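## Task

Get the black key fob out of the drawer of the small wooden box and set it directly on the table surface, not on top of anything. Then close the drawer. The box must stay roughly in its original spot and orientation, and the other item must remain inside the drawer.

## Robot and tools

ROBOT. There are two arms, left_arm and right_arm. Each is mounted on a tilted plate, and both plates hang from one metal frame behind them. For proximity warnings, a plate and its half of the frame count as part of that arm. Calibrated base poses in the scene frame: left_arm (+0.048, +0.320, +0.317) m, quat_wxyz (+0.957, -0.123, +0.264, +0.004); right_arm (+0.034, -0.209, +0.317) m, quat_wxyz (+0.957, +0.118, +0.266, +0.011). Joint ranges in rad, from base to hand: waist -2.618..3.054, shoulder 0..3.142, elbow 0..3.142 (straight at 2.901), wrist pitch -1.571..1.571, wrist yaw -1.571..1.571, wrist roll -2.094..2.094.

FRAMES. Every position and orientation uses one scene frame. Its origin sits at table-top height, halfway between the nominal bases. +x points out over the table, +z points up, and +y points toward left_arm. Arm names do not match image left and right. On each gripper the fingers extend along its own +z axis and close along its own y axis. end_effector_position is the point between the finger pads, under 1 cm back from the tips. Reported poses can be off by a few cm, more at long reach.

THE ROW. Any commanded pose is a row of 16 plain numbers, always covering both arms: left x, y, z, qw, qx, qy, qz, opening, then the same eight for the right arm. x, y, z are an absolute target in metres for end_effector_position. qw..qz are an absolute target quaternion, w first. Opening runs from -1 (closed, 0 mm gap) to +1 (fully open, about 87 mm). Other gaps: about 69 mm at +0.5, 43 at 0, 18 at -0.5. To hold an orientation steady, repeat the same quaternion in every row instead of copying drifted reported values. To keep an arm still, resend the last reported pose for it, plus the opening it should keep.

TOOLS.
execute_actions(actions, cameras): actions is an empty list (returns current state, with pictures), or one item. That item is either {"rows": [...], "steps": n}, with 1 to 15 rows and n at most 15 control steps of 1/30 s each (n at least 5), or a wait {"steps": n} with n up to 300, counted from the previous result. Each row runs one step, and the last row repeats to fill n. The call is refused if any target lies over 0.6 m from that arm's last reported position along any gripper axis. The result is sampled 5 steps before the action ends, and those 5 steps still run afterwards. Pictures come only if actions is empty or cameras requests them.
move(target, speed, blend, blocking, cameras): target is one row or a list of up to 15 rows. The grippers follow straight paths, ignoring obstacles and each other, and all finish together, between 0.5 s and at most 10 s total. speed is metres per second, 0.002 to 2.9, default 0.25, and turning is capped at twice that in rad/s. It can be one value or one per target. blend (metres, default 0) rounds the corners at intermediate targets. blocking=false returns after about 0.5 s while the motion continues. Opening changes take effect at the start for the first target, or on arrival for later targets. The result ends with a move: line reporting done, off_target, moving, held or fault, plus limits such as paced (the commanded pose was clipped) or held (some steps were withheld). done means within 10 mm and 2 degrees. It does not say whether contact occurred.
wait(seconds): 0 to 10 s; a running move continues, and the wait returns early when it ends.
stop(): brakes the current move to rest; fingers keep moving.
zoom_image(camera, region): region is [x0, y0, x1, y1] in image pixels, at most 504x504. Cameras: cam_high, cam_low, cam_left_wrist, cam_right_wrist, each 672x504.


CONTROL BEHAVIOUR. Each step, the commanded orientation is clipped to within 40 degrees of the measured one. Friction and gravity can leave the hand low, short or tilted. Small moves may not happen, or may go sideways, so check the pose after each move. Do not route paths close to an arm's own base, since this can flip its shoulder posture. Hand target in a result shows where the controller is currently driving.

GRIPPING. grip_measured reads on the same scale as the opening command. The final Joint positions entry gives the same reading on a scale of 0 (closed) to 1 (open). To grip firmly, command about 0.04 below the reading at first contact; a smaller difference gives a lighter grip. Readings can be off by about 1 mm.

TORQUES. Joint torques follow the Joint positions order, with positive toward larger angles. They include gravity and carry offsets and noise. Joints 1 to 3 wrap at ±28 N m.

AVOID. Dropping parts, releasing anything still in motion, fast impacts, and hard pushes. Never let the grippers press or close on each other, and never let an object leave the table. Faster moves and targets set deeper past a contact hit harder. Any arm stop costs. Heat builds from holding loads, stretched poses, or pushing at unreachable targets. MOTOR HOT appears at 75 °C. At 90 °C the arm folds and becomes unusable, and at 100 °C it collapses. Loose objects may occasionally get nudged by outside disturbances.

Each tool is called after "Call:" as a command line: name --argument value for each argument, lists and objects as JSON in quotes; but a table of rows of numbers goes row by row, as --pt "numbers of a row", without its own name.

## Session

Call:
execute_actions --actions '[]' --cameras '["all"]'

Scene clock: 0.00 s of 6000.00 s.
left_arm: end_effector_position=(+0.0997, +0.1270, +0.2928) grip_measured=+1.000 end_effector_quat_wxyz=(-0.035, +0.687, +0.534, -0.491) | right_arm: end_effector_position=(+0.4544, -0.2631, +0.1802) grip_measured=+1.000 end_effector_quat_wxyz=(+0.210, +0.029, +0.971, -0.113)
Joint positions: left_arm=[-0.98 1.553 0.577 -0.527 0.448 0.878 1] | right_arm=[0.037 1.58 0.906 0.109 0.457 -0.116 1]
Joint velocities: within noise
Joint torques (N m): no reading
Motor temperatures (°C): left_arm=[26 35 37 31 25 28 24] | right_arm=[25 31 31 31 29 29 29]
Heat: left arm: 37 °C; right arm: 31 °C.
Hand target: left_arm +0.1017, +0.1257, +0.2933; -0.031, +0.687, +0.534, -0.491 | right_arm +0.4616, -0.2645, +0.1866; +0.222, +0.034, +0.968, -0.113

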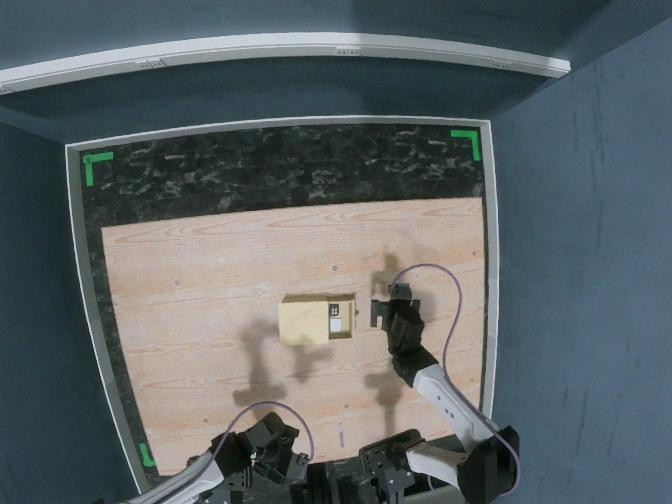

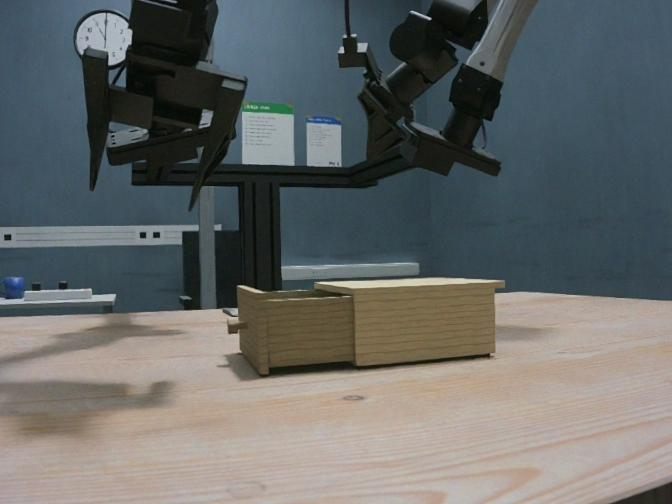

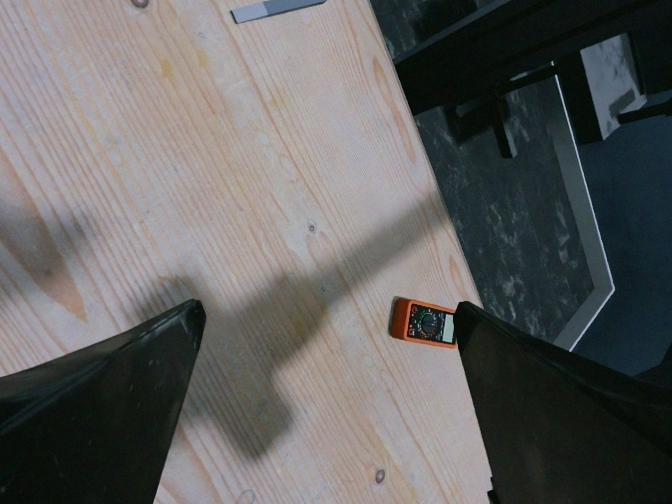

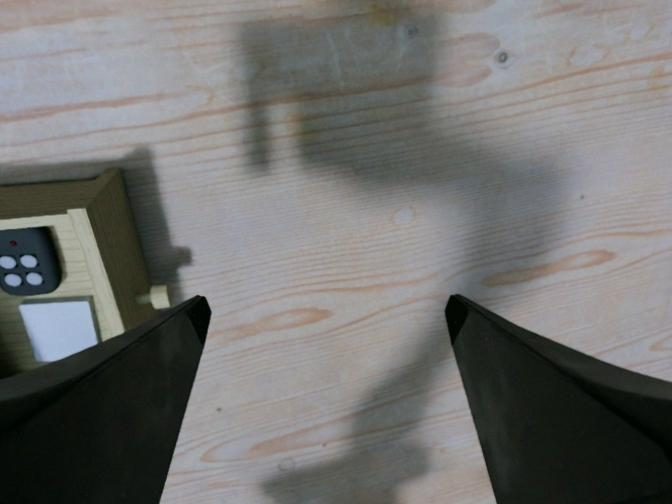

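Call:
zoom_image --camera "cam_high" --region '[270, 270, 400, 368]'

Call:
zoom_image --camera "cam_right_wrist" --region '[0, 140, 220, 400]'

Call:
zoom_image --camera "cam_low" --region '[210, 250, 520, 400]'

Scaled by 3.877 from the camera's 672x504 image, which has a finer 960x720 frame.

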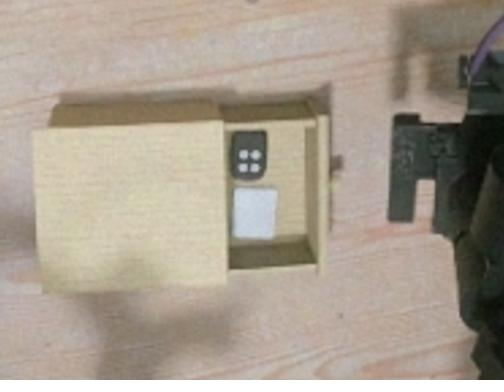

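Scaled by 1.938 from the camera's 672x504 image, which has a finer 960x720 frame.

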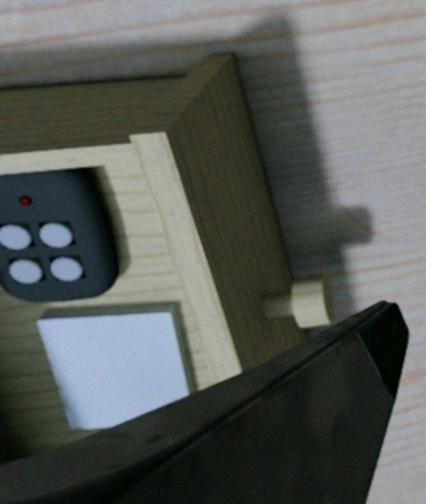

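Scaled by 1.626 from the camera's 672x504 image, which has a finer 960x720 frame.

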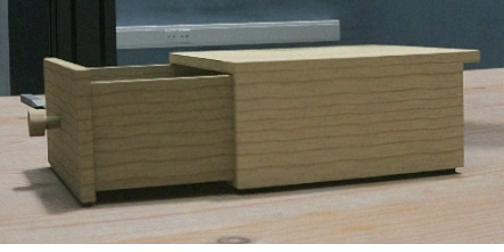

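Call:
move --target '[0.0997, 0.1270, 0.2928, -0.035, 0.687, 0.534, -0.491, 1, 0.42, -0.10, 0.14, 0.2164, 0, 0.9763, 0, 1]' --speed 0.3 --cameras '["cam_right_wrist", "cam_high", "cam_low"]'

Call:
zoom_image --camera "cam_right_wrist" --region '[130, 100, 530, 400]'

Call:
zoom_image --camera "cam_low" --region '[180, 100, 520, 400]'

Scene clock: 6.10 s of 6000.00 s.
left_arm: end_effector_position=(+0.0997, +0.1270, +0.2928) grip_measured=+1.000 end_effector_quat_wxyz=(-0.035, +0.687, +0.534, -0.491) | right_arm: end_effector_position=(+0.4151, -0.1028, +0.1411) grip_measured=+1.000 end_effector_quat_wxyz=(+0.207, -0.009, +0.978, +0.002)
Joint positions: left_arm=[-0.98 1.553 0.577 -0.527 0.448 0.878 1] | right_arm=[0.368 1.81 0.843 0.29 0.486 0.078 1]
Joint velocities: within noise
Joint torques (N m): left_arm=[-3.25 -4.11 3.79 0.43 0.54 0.19] | right_arm=[4.59 -6.05 4.51 1.17 0.18 -0.01]
Motor temperatures (°C): left_arm=[26 36 38 31 25 28 24] | right_arm=[25 32 32 31 29 29 29]
Heat: left arm: 38 °C; right arm: 32 °C.
Hand target: left_arm +0.0997, +0.1270, +0.2927; -0.035, +0.687, +0.534, -0.491 | right_arm +0.4200, -0.1000, +0.1402; +0.216, +0.000, +0.976, +0.000
Off the commanded pose: left_arm 0.000 m, 0 deg | right_arm 0.006 m, 2 deg.
Kept back: nothing.
move: done
camera_calibration:
cam_right_wrist: T_world_to_cam=[[0.0384609, -0.999233, 0.00729342, -0.121455], [-0.895075, -0.0312051, 0.444823, 0.325235], [-0.444254, -0.0236365, -0.895589, 0.444851], [0, 0, 0, 1]] pos_world=[0.493408, -0.100698, 0.254617]
Images, in order (width x height): cam_high 672x504, cam_low 672x504, cam_right_wrist 672x504.

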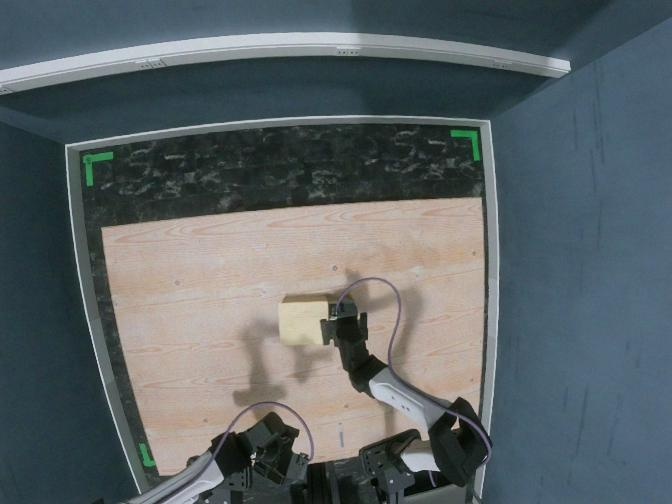

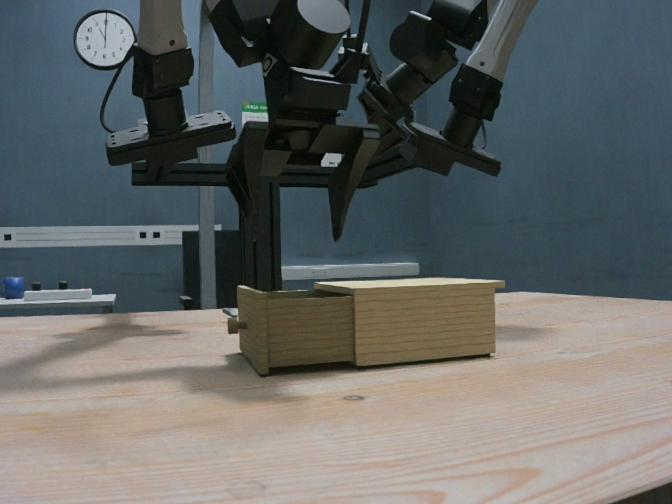

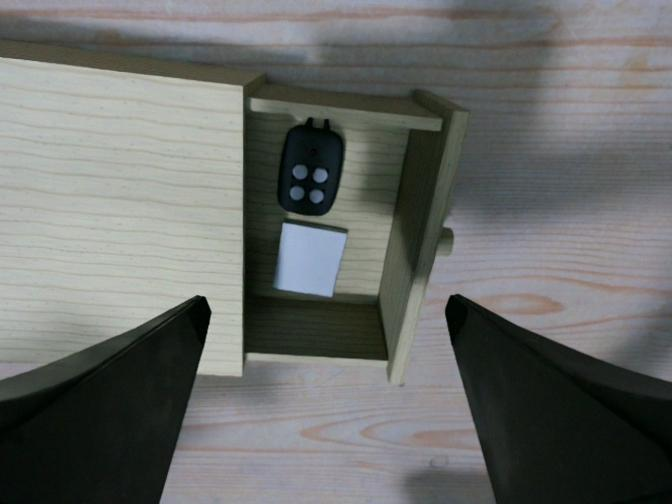

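Scaled by 1.260 from the camera's 672x504 image, which has a finer 960x720 frame.

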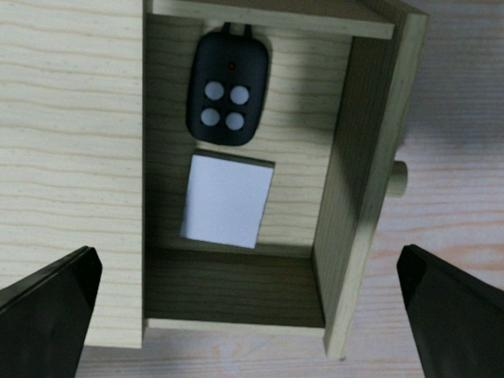

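Scaled by 1.482 from the camera's 672x504 image, which has a finer 960x720 frame.

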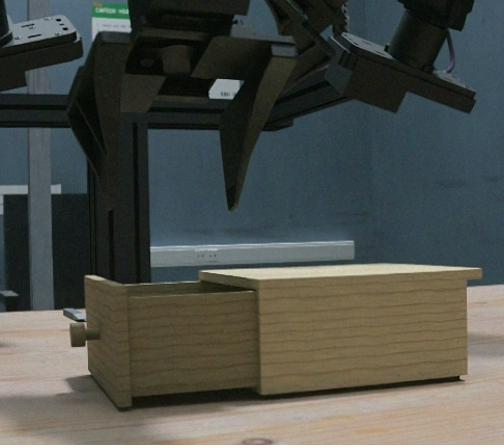

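Call:
zoom_image --camera "cam_low" --region '[210, 90, 400, 260]'

Call:
zoom_image --camera "cam_high" --region '[300, 280, 400, 380]'

Call:
zoom_image --camera "cam_right_wrist" --region '[0, 200, 672, 504]'

Scaled by 2.653 from the camera's 672x504 image, which has a finer 960x720 frame.

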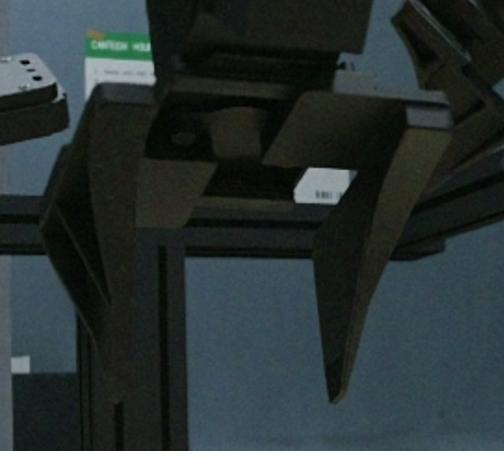

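Scaled by 5.040 from the camera's 672x504 image, which has a finer 960x720 frame.

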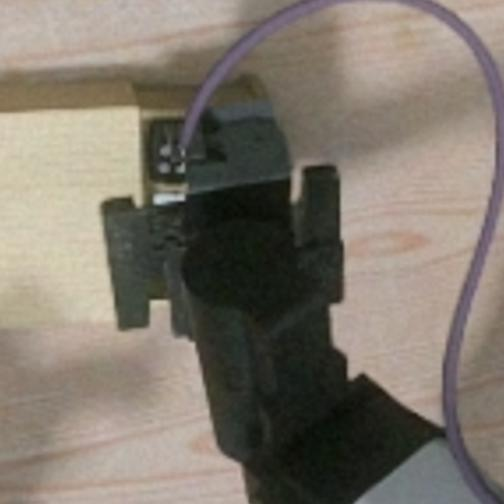

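Region (0, 200, 672, 504) is 672x304 pixels. A region can be at most 504 by 504 pixels.

Call:
move --target '[0.0997, 0.1270, 0.2928, -0.035, 0.687, 0.534, -0.491, 1, 0.4385, -0.0905, 0.105, 0.21795, 0.04721, 0.97342, 0.05202, 0.12]' --speed 0.2 --cameras '["cam_right_wrist", "cam_high", "cam_low"]'

Call:
zoom_image --camera "cam_low" --region '[210, 130, 400, 390]'

Call:
zoom_image --camera "cam_right_wrist" --region '[100, 60, 560, 440]'

Scene clock: 16.43 s of 6000.00 s.
left_arm: end_effector_position=(+0.0997, +0.1270, +0.2928) grip_measured=+1.000 end_effector_quat_wxyz=(-0.035, +0.687, +0.534, -0.491) | right_arm: end_effector_position=(+0.4306, -0.0914, +0.1086) grip_measured=+0.120 end_effector_quat_wxyz=(+0.210, +0.036, +0.976, +0.048)
Joint positions: left_arm=[-0.98 1.553 0.577 -0.527 0.448 0.878 1] | right_arm=[0.305 1.938 0.909 0.385 0.366 0.137 0.56]
Joint velocities: within noise
Joint torques (N m): left_arm=[-3.23 -4.08 3.73 0.44 0.54 0.18] | right_arm=[3.23 -6.13 5.03 1.13 -0.12 -0.03]
Motor temperatures (°C): left_arm=[26 37 38 31 25 28 24] | right_arm=[26 32 32 32 28 29 29]
Heat: left arm: 38 °C; right arm: 32 °C.
Hand target: left_arm +0.0997, +0.1270, +0.2927; -0.035, +0.687, +0.534, -0.491 | right_arm +0.4382, -0.0907, +0.1052; +0.218, +0.047, +0.973, +0.052
Off the commanded pose: left_arm 0.000 m, 0 deg | right_arm 0.009 m, 2 deg.
Kept back: nothing.
move: done
camera_calibration:
cam_right_wrist: T_world_to_cam=[[-0.0300335, -0.994389, -0.101437, -0.0687061], [-0.898638, -0.0175729, 0.438339, 0.357394], [-0.437662, 0.10432, -0.893068, 0.43144], [0, 0, 0, 1]] pos_world=[0.507929, -0.107048, 0.221676]
Images, in order (width x height): cam_high 672x504, cam_low 672x504, cam_right_wrist 672x504.

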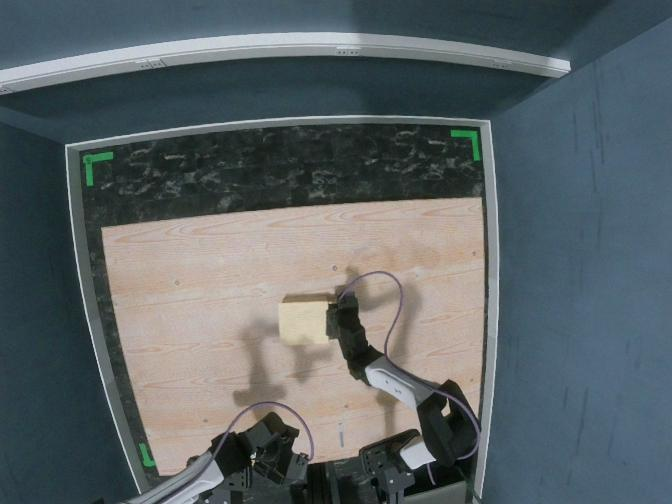

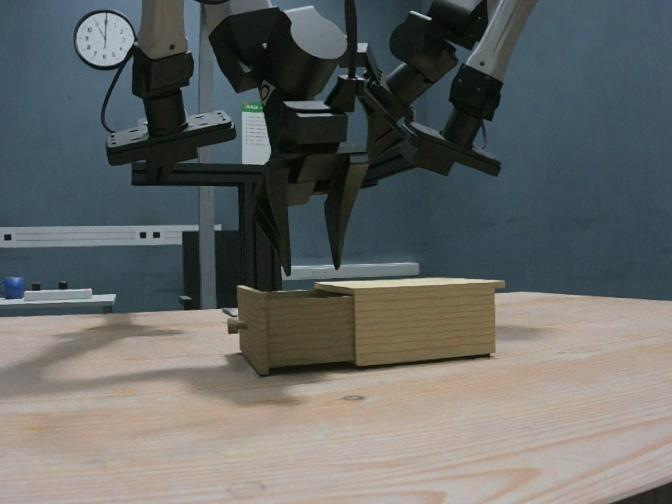

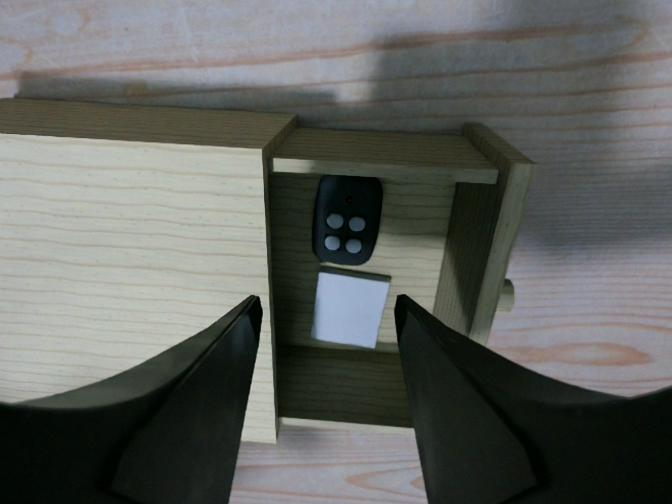

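Scaled by 1.938 from the camera's 672x504 image, which has a finer 960x720 frame.

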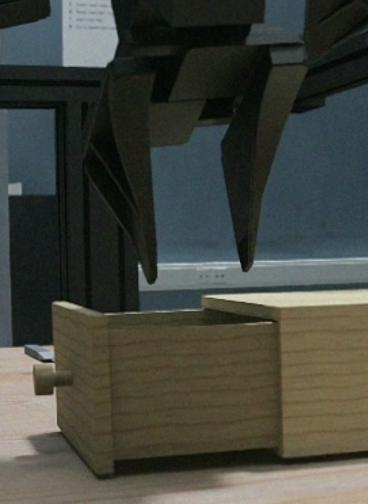

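Scaled by 1.096 from the camera's 672x504 image, which has a finer 960x720 frame.

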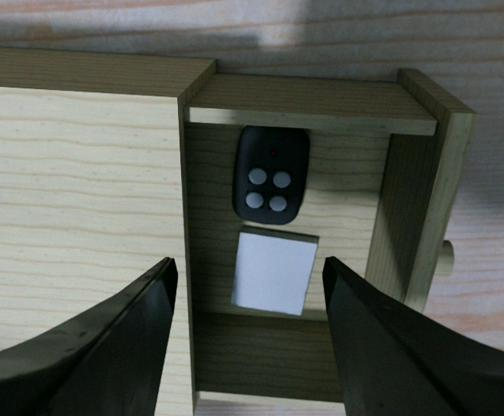

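Call:
move --target '[0.0997, 0.1270, 0.2928, -0.035, 0.687, 0.534, -0.491, 1, 0.4396, -0.0922, 0.063, 0.21864, 0.0565, 0.96957, 0.09448, 0.0]' --speed 0.12 --cameras '["cam_right_wrist", "cam_high", "cam_low"]'

Call:
zoom_image --camera "cam_low" --region '[210, 130, 400, 390]'

Call:
zoom_image --camera "cam_right_wrist" --region '[100, 60, 560, 440]'

Scene clock: 20.27 s of 6000.00 s.
left_arm: end_effector_position=(+0.0997, +0.1270, +0.2928) grip_measured=+1.000 end_effector_quat_wxyz=(-0.035, +0.687, +0.534, -0.491) | right_arm: end_effector_position=(+0.4337, -0.0915, +0.0670) grip_measured=+0.000 end_effector_quat_wxyz=(+0.210, +0.055, +0.972, +0.093)
Joint positions: left_arm=[-0.98 1.553 0.577 -0.527 0.448 0.878 1] | right_arm=[0.219 2.08 0.944 0.521 0.218 0.137 0.5]
Joint velocities: within noise
Joint torques (N m): left_arm=[-3.23 -4.08 3.75 0.42 0.53 0.19] | right_arm=[3.41 -6.41 3.86 1.13 -0.17 -0.23]
Motor temperatures (°C): left_arm=[26 37 38 31 25 28 24] | right_arm=[26 33 32 32 28 29 29]
Heat: left arm: 38 °C; right arm: 33 °C.
Hand target: left_arm +0.0997, +0.1270, +0.2927; -0.035, +0.687, +0.534, -0.491 | right_arm +0.4395, -0.0922, +0.0633; +0.219, +0.056, +0.970, +0.095
Off the commanded pose: left_arm 0.000 m, 0 deg | right_arm 0.007 m, 1 deg.
Kept back: nothing.
move: done
camera_calibration:
cam_right_wrist: T_world_to_cam=[[-0.0487694, -0.979352, -0.196192, -0.0570803], [-0.90123, -0.0415318, 0.431346, 0.377809], [-0.430588, 0.197851, -0.880596, 0.40032], [0, 0, 0, 1]] pos_world=[0.510082, -0.119414, 0.178355]
Images, in order (width x height): cam_high 672x504, cam_low 672x504, cam_right_wrist 672x504.

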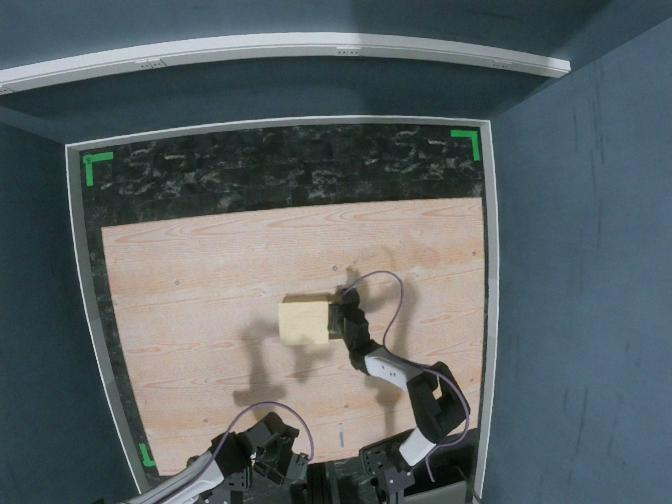

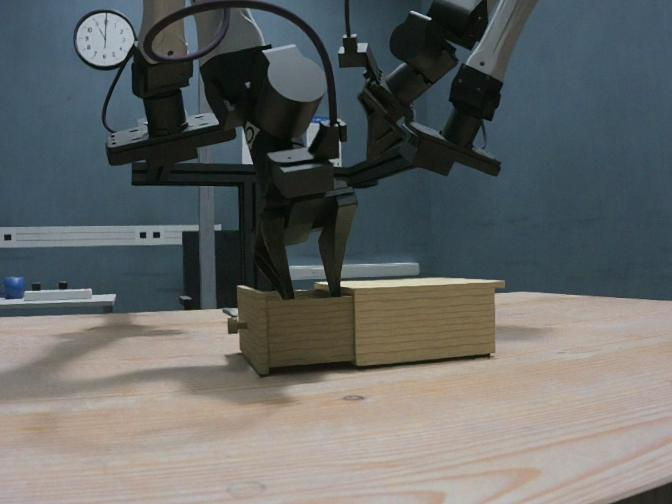

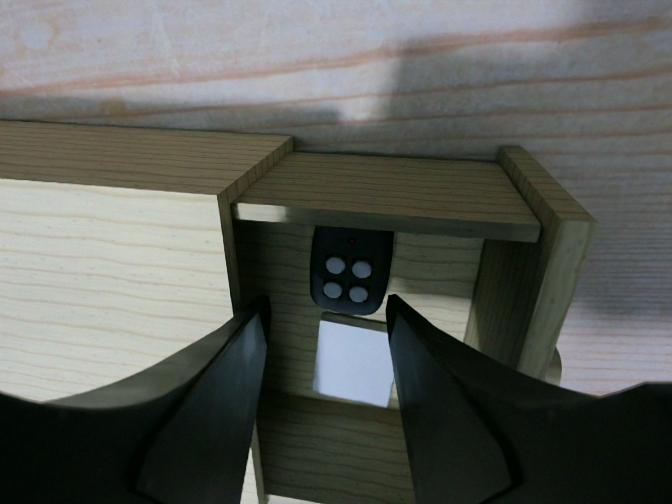

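Scaled by 1.938 from the camera's 672x504 image, which has a finer 960x720 frame.

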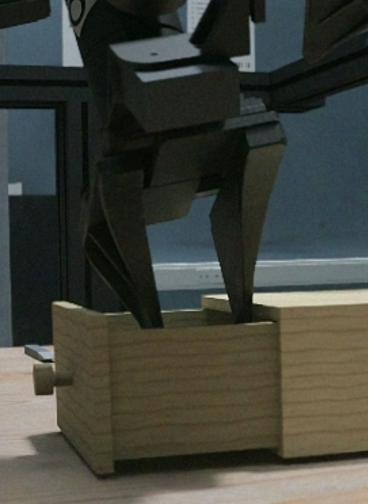

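Scaled by 1.096 from the camera's 672x504 image, which has a finer 960x720 frame.

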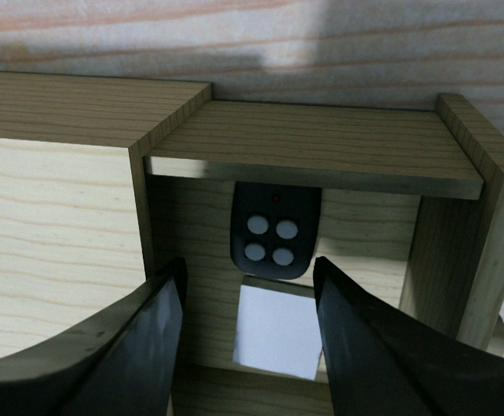

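Call:
move --target '[0.0997, 0.1270, 0.2928, -0.035, 0.687, 0.534, -0.491, 1, 0.4385, -0.0930, 0.030, 0.21864, 0.0565, 0.96957, 0.09448, 0.0]' --speed 0.08 --cameras '["cam_right_wrist", "cam_low"]'

Call:
zoom_image --camera "cam_low" --region '[210, 130, 400, 390]'

Call:
zoom_image --camera "cam_right_wrist" --region '[100, 120, 560, 500]'

Scene clock: 21.53 s of 6000.00 s.
left_arm: end_effector_position=(+0.0997, +0.1270, +0.2928) grip_measured=+1.000 end_effector_quat_wxyz=(-0.035, +0.687, +0.534, -0.491) | right_arm: end_effector_position=(+0.4307, -0.0978, +0.0379) grip_measured=-0.002 end_effector_quat_wxyz=(+0.205, +0.057, +0.974, +0.082)
Joint positions: left_arm=[-0.98 1.553 0.577 -0.527 0.448 0.878 1] | right_arm=[0.187 2.181 0.989 0.569 0.212 0.12 0.499]
Joint velocities: within noise
Joint torques (N m): left_arm=[-3.19 -4.11 3.79 0.44 0.53 0.18] | right_arm=[3.47 -5.12 4.46 1.32 -0.34 -0.24]
Motor temperatures (°C): left_arm=[26 37 38 31 25 28 24] | right_arm=[26 33 32 32 28 29 29]
Heat: left arm: 38 °C; right arm: 33 °C.
Hand target: left_arm +0.0997, +0.1270, +0.2927; -0.035, +0.687, +0.534, -0.491 | right_arm +0.4380, -0.0933, +0.0308; +0.218, +0.056, +0.970, +0.094
Off the commanded pose: left_arm 0.000 m, 0 deg | right_arm 0.012 m, 2 deg.
Kept back: nothing.
move: off_target (right_arm)
camera_calibration:
cam_right_wrist: T_world_to_cam=[[-0.0569434, -0.98251, -0.177292, -0.0665622], [-0.89624, -0.027939, 0.442689, 0.386209], [-0.4399, 0.184104, -0.878973, 0.377171], [0, 0, 0, 1]] pos_world=[0.508263, -0.124046, 0.148751]
Images, in order (width x height): cam_low 672x504, cam_right_wrist 672x504.

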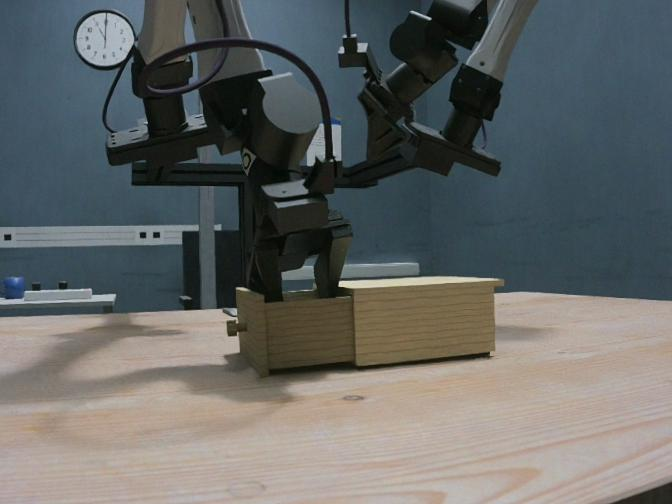

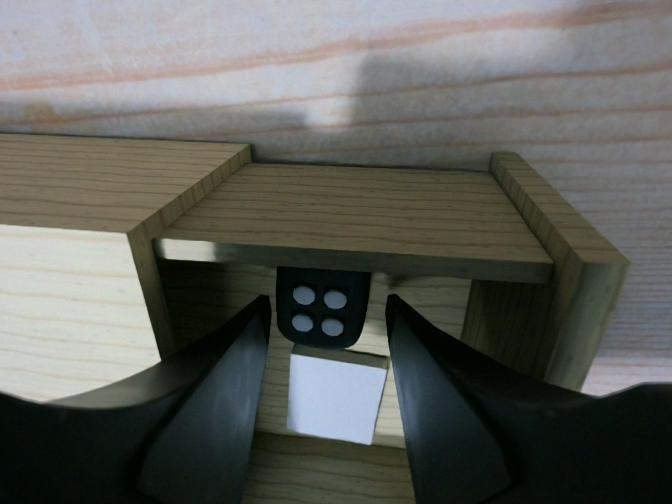

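Scaled by 1.938 from the camera's 672x504 image, which has a finer 960x720 frame.

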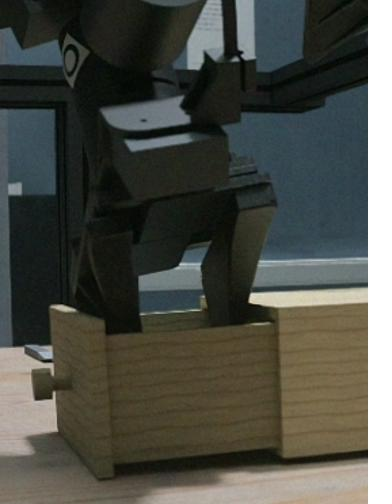

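Scaled by 1.096 from the camera's 672x504 image, which has a finer 960x720 frame.

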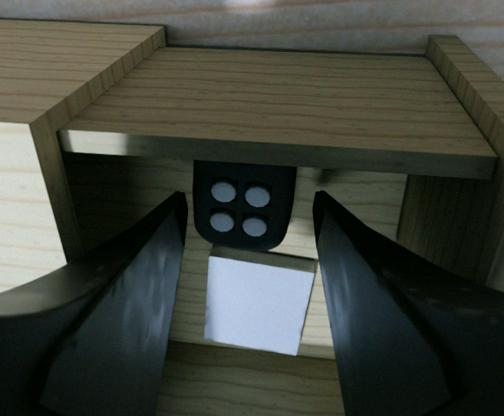

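Call:
move --pt "0.0997 0.1270 0.2928 -0.035 0.687 0.534 -0.491 1 0.4375 -0.105 0.042 0.2180 0.0482 0.9735 0.0500 0.0" --pt "0.0997 0.1270 0.2928 -0.035 0.687 0.534 -0.491 1 0.4375 -0.132 0.040 0.21709 0.03973 0.97517 0.01799 0.0" --speed 0.08 --blend 0.005 --cameras '["cam_right_wrist", "cam_low", "cam_high"]'

Call:
zoom_image --camera "cam_low" --region '[210, 130, 400, 390]'

Call:
zoom_image --camera "cam_right_wrist" --region '[100, 120, 560, 500]'

Scene clock: 24.67 s of 6000.00 s.
left_arm: end_effector_position=(+0.0997, +0.1270, +0.2928) grip_measured=+1.000 end_effector_quat_wxyz=(-0.035, +0.687, +0.534, -0.491) | right_arm: end_effector_position=(+0.4307, -0.1040, +0.0374) grip_measured=-0.001 end_effector_quat_wxyz=(+0.208, +0.037, +0.976, +0.060)
Joint positions: left_arm=[-0.98 1.553 0.577 -0.527 0.448 0.878 1] | right_arm=[0.193 2.181 0.989 0.569 0.253 0.076 0.5]
Joint velocities: within noise
Joint torques (N m): left_arm=[-3.18 -4.11 3.77 0.43 0.53 0.18] | right_arm=[1.42 -10.07 1.28 0.94 0.53 -0.54]
Motor temperatures (°C): left_arm=[27 37 39 30 25 28 24] | right_arm=[26 33 32 32 28 29 29]
Heat: left arm: 39 °C; right arm: 33 °C.
Hand target: left_arm +0.0997, +0.1270, +0.2927; -0.035, +0.687, +0.534, -0.491 | right_arm +0.4370, -0.1312, +0.0400; +0.216, +0.040, +0.975, +0.019
Off the commanded pose: left_arm 0.000 m, 0 deg | right_arm 0.029 m, 5 deg.
Kept back: nothing.
move: off_target (right_arm)
camera_calibration:
cam_right_wrist: T_world_to_cam=[[-0.0285562, -0.991689, -0.125446, -0.0879432], [-0.897907, -0.0296997, 0.439183, 0.386949], [-0.439258, 0.12518, -0.889597, 0.371966], [0, 0, 0, 1]] pos_world=[0.508322, -0.122283, 0.149926]
Images, in order (width x height): cam_high 672x504, cam_low 672x504, cam_right_wrist 672x504.

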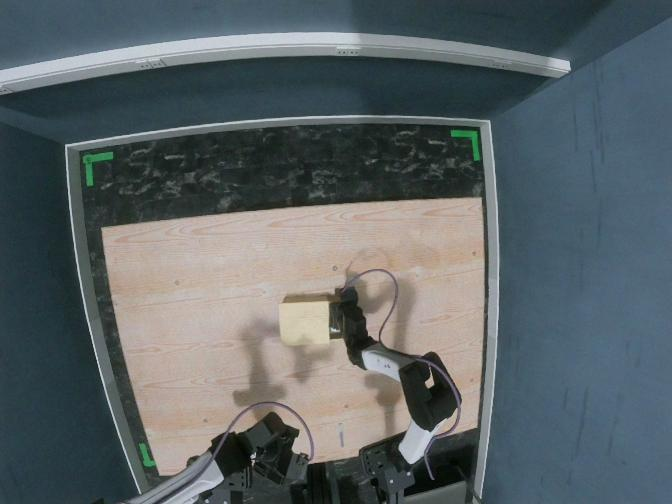

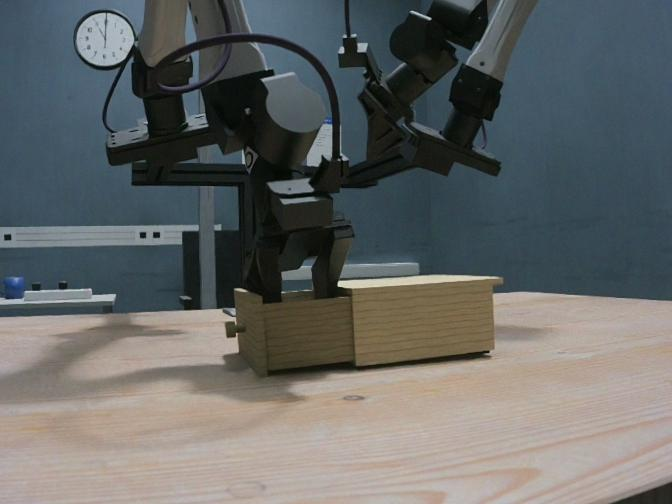

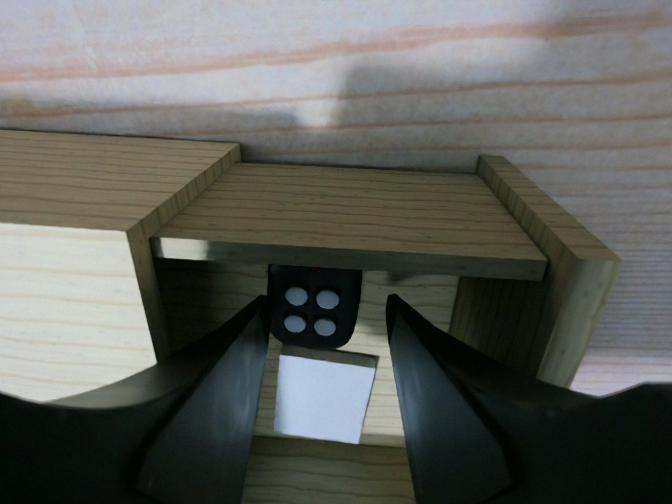

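Scaled by 1.938 from the camera's 672x504 image, which has a finer 960x720 frame.

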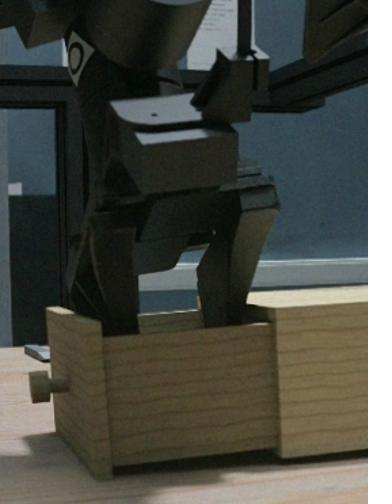

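Scaled by 1.096 from the camera's 672x504 image, which has a finer 960x720 frame.

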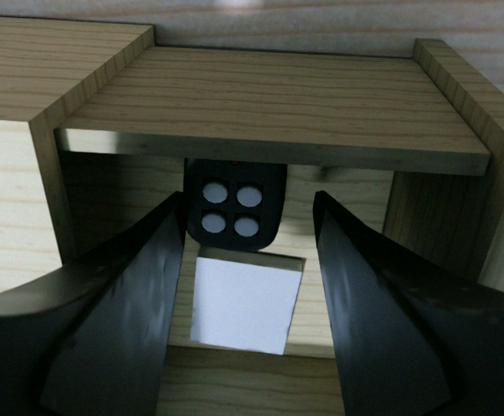

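Call:
move --pt "0.0997 0.1270 0.2928 -0.035 0.687 0.534 -0.491 1 0.4365 -0.104 0.060 0.2180 0.0482 0.9735 0.0500 0.0" --pt "0.0997 0.1270 0.2928 -0.035 0.687 0.534 -0.491 1 0.4365 -0.095 0.090 0.21864 0.0565 0.96957 0.09448 -0.95" --pt "0.0997 0.1270 0.2928 -0.035 0.687 0.534 -0.491 1 0.4365 -0.072 0.092 0.21824 0.08362 0.94698 0.22044 -0.95" --speed 0.15 --blend 0.01 --cameras '["cam_right_wrist", "cam_low", "cam_high"]'

Call:
zoom_image --camera "cam_right_wrist" --region '[100, 60, 560, 440]'

Call:
zoom_image --camera "cam_low" --region '[210, 130, 400, 390]'

Scene clock: 31.60 s of 6000.00 s.
left_arm: end_effector_position=(+0.0997, +0.1270, +0.2928) grip_measured=+1.000 end_effector_quat_wxyz=(-0.035, +0.687, +0.534, -0.491) | right_arm: end_effector_position=(+0.4259, -0.0719, +0.0843) grip_measured=-0.950 end_effector_quat_wxyz=(+0.201, +0.075, +0.954, +0.208)
Joint positions: left_arm=[-0.98 1.553 0.577 -0.527 0.448 0.878 1] | right_arm=[0.171 2.031 0.881 0.554 -0.04 0.201 0.025]
Joint velocities: within noise
Joint torques (N m): left_arm=[-3.19 -4.1 3.74 0.43 0.53 0.17] | right_arm=[3.11 -9.11 2.09 1.22 -0.47 -0.07]
Motor temperatures (°C): left_arm=[27 37 39 30 25 28 24] | right_arm=[26 35 31 32 28 29 29]
Heat: left arm: 39 °C; right arm: 35 °C.
Hand target: left_arm +0.0997, +0.1270, +0.2927; -0.035, +0.687, +0.534, -0.491 | right_arm +0.4364, -0.0721, +0.0920; +0.218, +0.083, +0.947, +0.220
Off the commanded pose: left_arm 0.000 m, 0 deg | right_arm 0.013 m, 3 deg.
Kept back: nothing.
move: off_target (right_arm); blend cut to 0 m at target 2; target 2's new opening was sent with right_arm's hand 0.017 m and 2 deg from that target
camera_calibration:
cam_right_wrist: T_world_to_cam=[[-0.0411937, -0.906045, -0.421171, -0.0139034], [-0.899212, -0.150142, 0.410944, 0.357227], [-0.435569, 0.39565, -0.808542, 0.418541], [0, 0, 0, 1]] pos_world=[0.502953, -0.124558, 0.185752]
Images, in order (width x height): cam_high 672x504, cam_low 672x504, cam_right_wrist 672x504.

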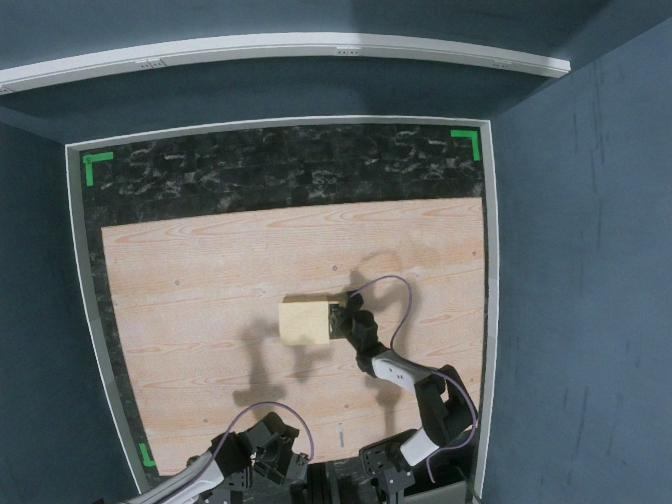

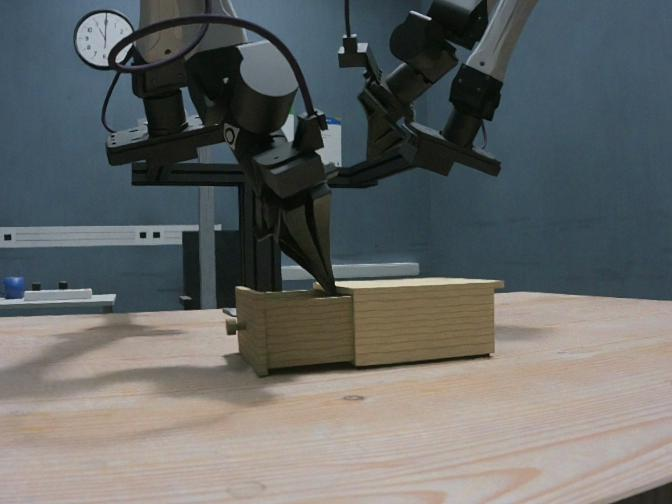

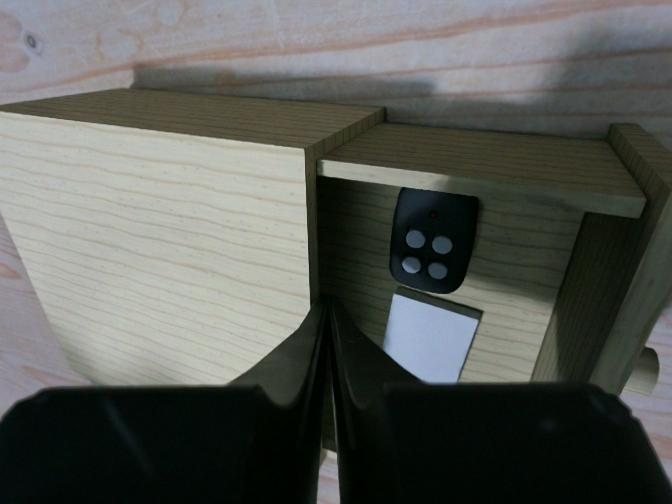

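Scaled by 1.096 from the camera's 672x504 image, which has a finer 960x720 frame.

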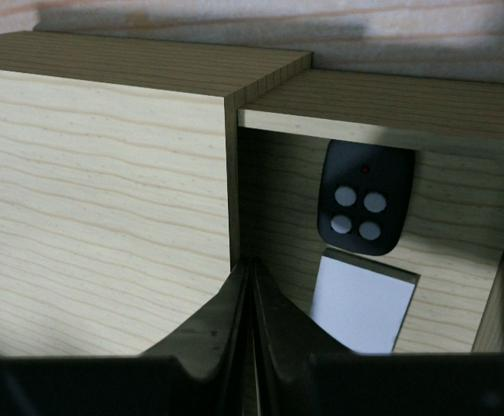

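Scaled by 1.938 from the camera's 672x504 image, which has a finer 960x720 frame.

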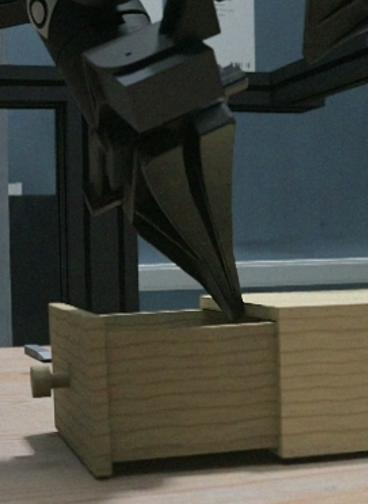

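Call:
move --pt "0.0997 0.1270 0.2928 -0.035 0.687 0.534 -0.491 1 0.4405 -0.0725 0.027 0.21824 0.08362 0.94698 0.22044 -0.95" --pt "0.0997 0.1270 0.2928 -0.035 0.687 0.534 -0.491 1 0.4405 -0.0855 0.027 0.21824 0.08362 0.94698 0.22044 -0.95" --speed '[0.12, 0.05]' --cameras '["cam_right_wrist", "cam_low"]'

Call:
zoom_image --camera "cam_right_wrist" --region '[100, 120, 560, 500]'

Call:
zoom_image --camera "cam_low" --region '[210, 130, 400, 390]'

Scene clock: 33.80 s of 6000.00 s.
left_arm: end_effector_position=(+0.0997, +0.1270, +0.2928) grip_measured=+1.000 end_effector_quat_wxyz=(-0.035, +0.687, +0.534, -0.491) | right_arm: end_effector_position=(+0.4338, -0.0774, +0.0297) grip_measured=-0.950 end_effector_quat_wxyz=(+0.205, +0.086, +0.948, +0.228)
Joint positions: left_arm=[-0.98 1.553 0.577 -0.527 0.448 0.878 1] | right_arm=[0.092 2.247 1.003 0.664 -0.14 0.185 0.025]
Joint velocities: within noise
Joint torques (N m): left_arm=[-3.22 -4.05 3.77 0.43 0.55 0.19] | right_arm=[2.39 -7.72 2.26 1.12 -0.14 -0.4]
Motor temperatures (°C): left_arm=[27 37 39 30 25 28 24] | right_arm=[26 35 31 32 28 29 29]
Heat: left arm: 39 °C; right arm: 35 °C.
Hand target: left_arm +0.0997, +0.1270, +0.2927; -0.035, +0.687, +0.534, -0.491 | right_arm +0.4404, -0.0856, +0.0272; +0.218, +0.084, +0.947, +0.220
Off the commanded pose: left_arm 0.000 m, 0 deg | right_arm 0.011 m, 2 deg.
Kept back: nothing.
move: off_target (right_arm)
camera_calibration:
cam_right_wrist: T_world_to_cam=[[-0.0495833, -0.885654, -0.461691, -0.0351514], [-0.905798, -0.154883, 0.394388, 0.388956], [-0.420799, 0.437754, -0.794543, 0.376534], [0, 0, 0, 1]] pos_world=[0.509017, -0.135718, 0.129544]
Images, in order (width x height): cam_low 672x504, cam_right_wrist 672x504.

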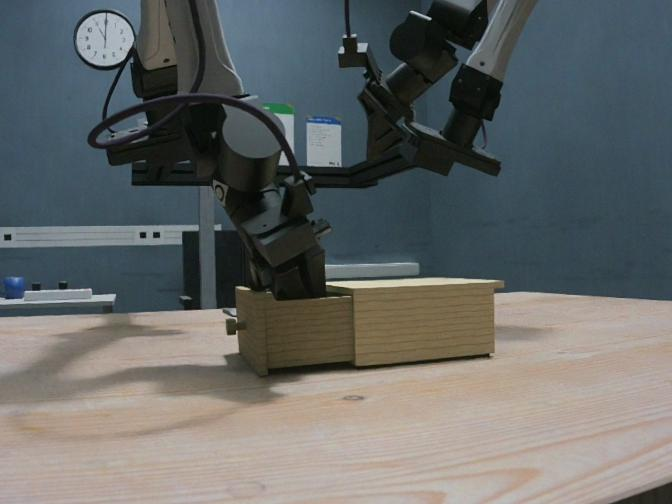

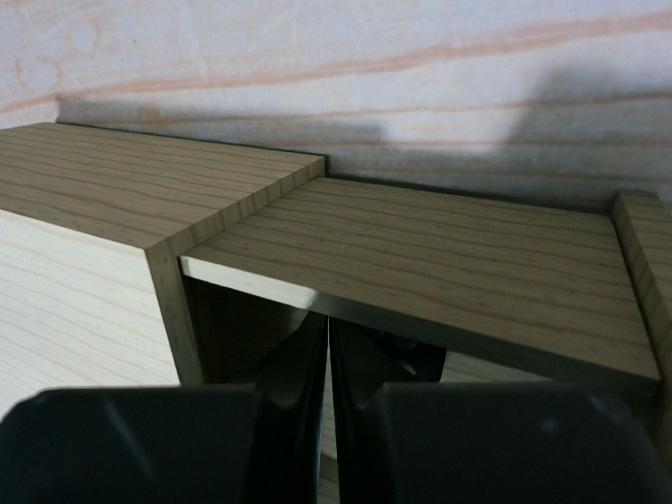

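Scaled by 1.096 from the camera's 672x504 image, which has a finer 960x720 frame.

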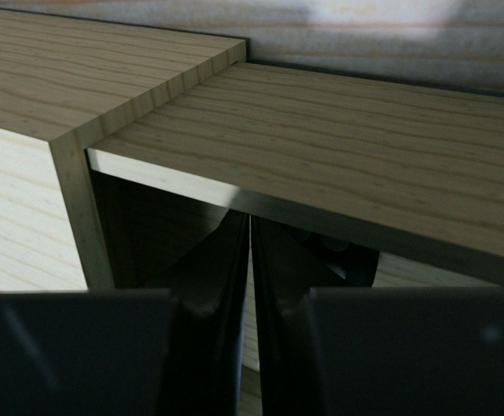

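Scaled by 1.938 from the camera's 672x504 image, which has a finer 960x720 frame.

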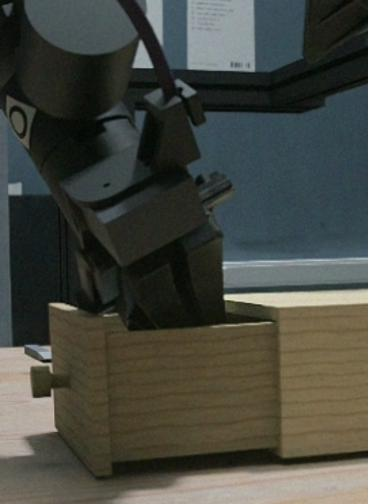

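Call:
move --pt "0.0997 0.1270 0.2928 -0.035 0.687 0.534 -0.491 1 0.4405 -0.0868 0.027 0.21864 0.0565 0.96957 0.09448 -0.95" --pt "0.0997 0.1270 0.2928 -0.035 0.687 0.534 -0.491 1 0.4405 -0.0840 0.088 0.21864 0.0565 0.96957 0.09448 -0.95" --pt "0.0997 0.1270 0.2928 -0.035 0.687 0.534 -0.491 1 0.4395 -0.1040 0.088 0.21684 0.03785 0.97542 0.00948 0.0" --speed '[0.06, 0.15, 0.15]' --blend '[0, 0.01, 0]' --cameras '["cam_right_wrist", "cam_low"]'

Call:
zoom_image --camera "cam_right_wrist" --region '[100, 60, 560, 440]'

Call:
zoom_image --camera "cam_low" --region '[210, 130, 400, 390]'

Scene clock: 38.73 s of 6000.00 s.
left_arm: end_effector_position=(+0.0997, +0.1270, +0.2928) grip_measured=+1.000 end_effector_quat_wxyz=(-0.035, +0.687, +0.534, -0.491) | right_arm: end_effector_position=(+0.4242, -0.1063, +0.0745) grip_measured=+0.000 end_effector_quat_wxyz=(+0.197, +0.037, +0.980, +0.009)
Joint positions: left_arm=[-0.98 1.553 0.577 -0.527 0.448 0.878 1] | right_arm=[0.27 2.053 0.946 0.435 0.412 0.115 0.5]
Joint velocities: within noise
Joint torques (N m): left_arm=[-3.19 -4.11 3.79 0.43 0.53 0.17] | right_arm=[5.71 -10.43 3.71 0.83 0.15 -0.23]
Motor temperatures (°C): left_arm=[27 37 39 30 25 28 24] | right_arm=[26 36 31 32 28 29 29]
Heat: left arm: 39 °C; right arm: 36 °C.
Hand target: left_arm +0.0997, +0.1270, +0.2927; -0.035, +0.687, +0.534, -0.491 | right_arm +0.4392, -0.1041, +0.0878; +0.217, +0.038, +0.975, +0.010
Off the commanded pose: left_arm 0.000 m, 0 deg | right_arm 0.021 m, 2 deg.
Kept back: nothing.
move: off_target (right_arm); target 3's new opening was sent with right_arm's hand 0.020 m and 2 deg from that target
camera_calibration:
cam_right_wrist: T_world_to_cam=[[-0.0494691, -0.998448, -0.02557, -0.0850134], [-0.885209, 0.0319733, 0.464093, 0.363942], [-0.462556, 0.0455931, -0.885417, 0.403442], [0, 0, 0, 1]] pos_world=[0.504574, -0.114912, 0.186137]
Images, in order (width x height): cam_low 672x504, cam_right_wrist 672x504.

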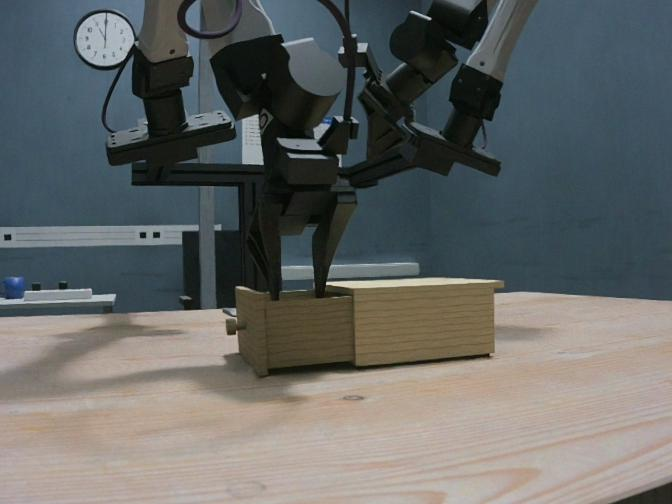

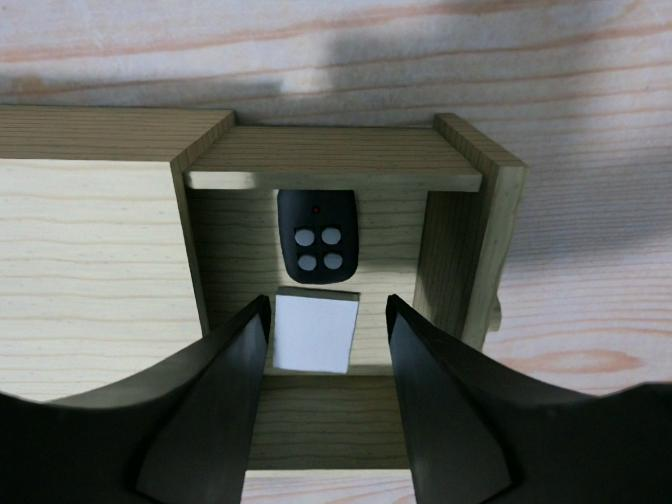

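Scaled by 1.096 from the camera's 672x504 image, which has a finer 960x720 frame.

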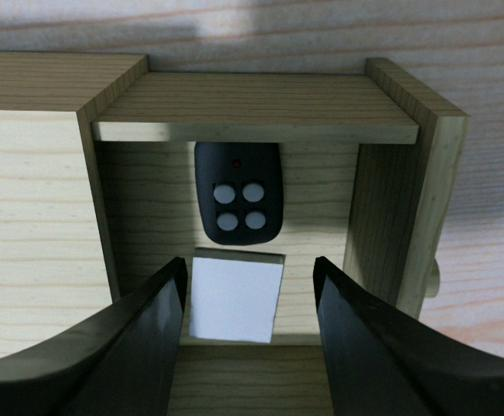

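Scaled by 1.938 from the camera's 672x504 image, which has a finer 960x720 frame.

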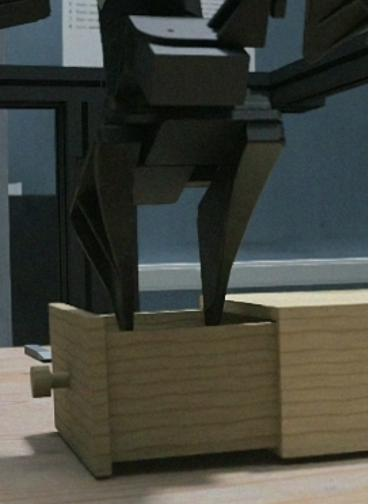

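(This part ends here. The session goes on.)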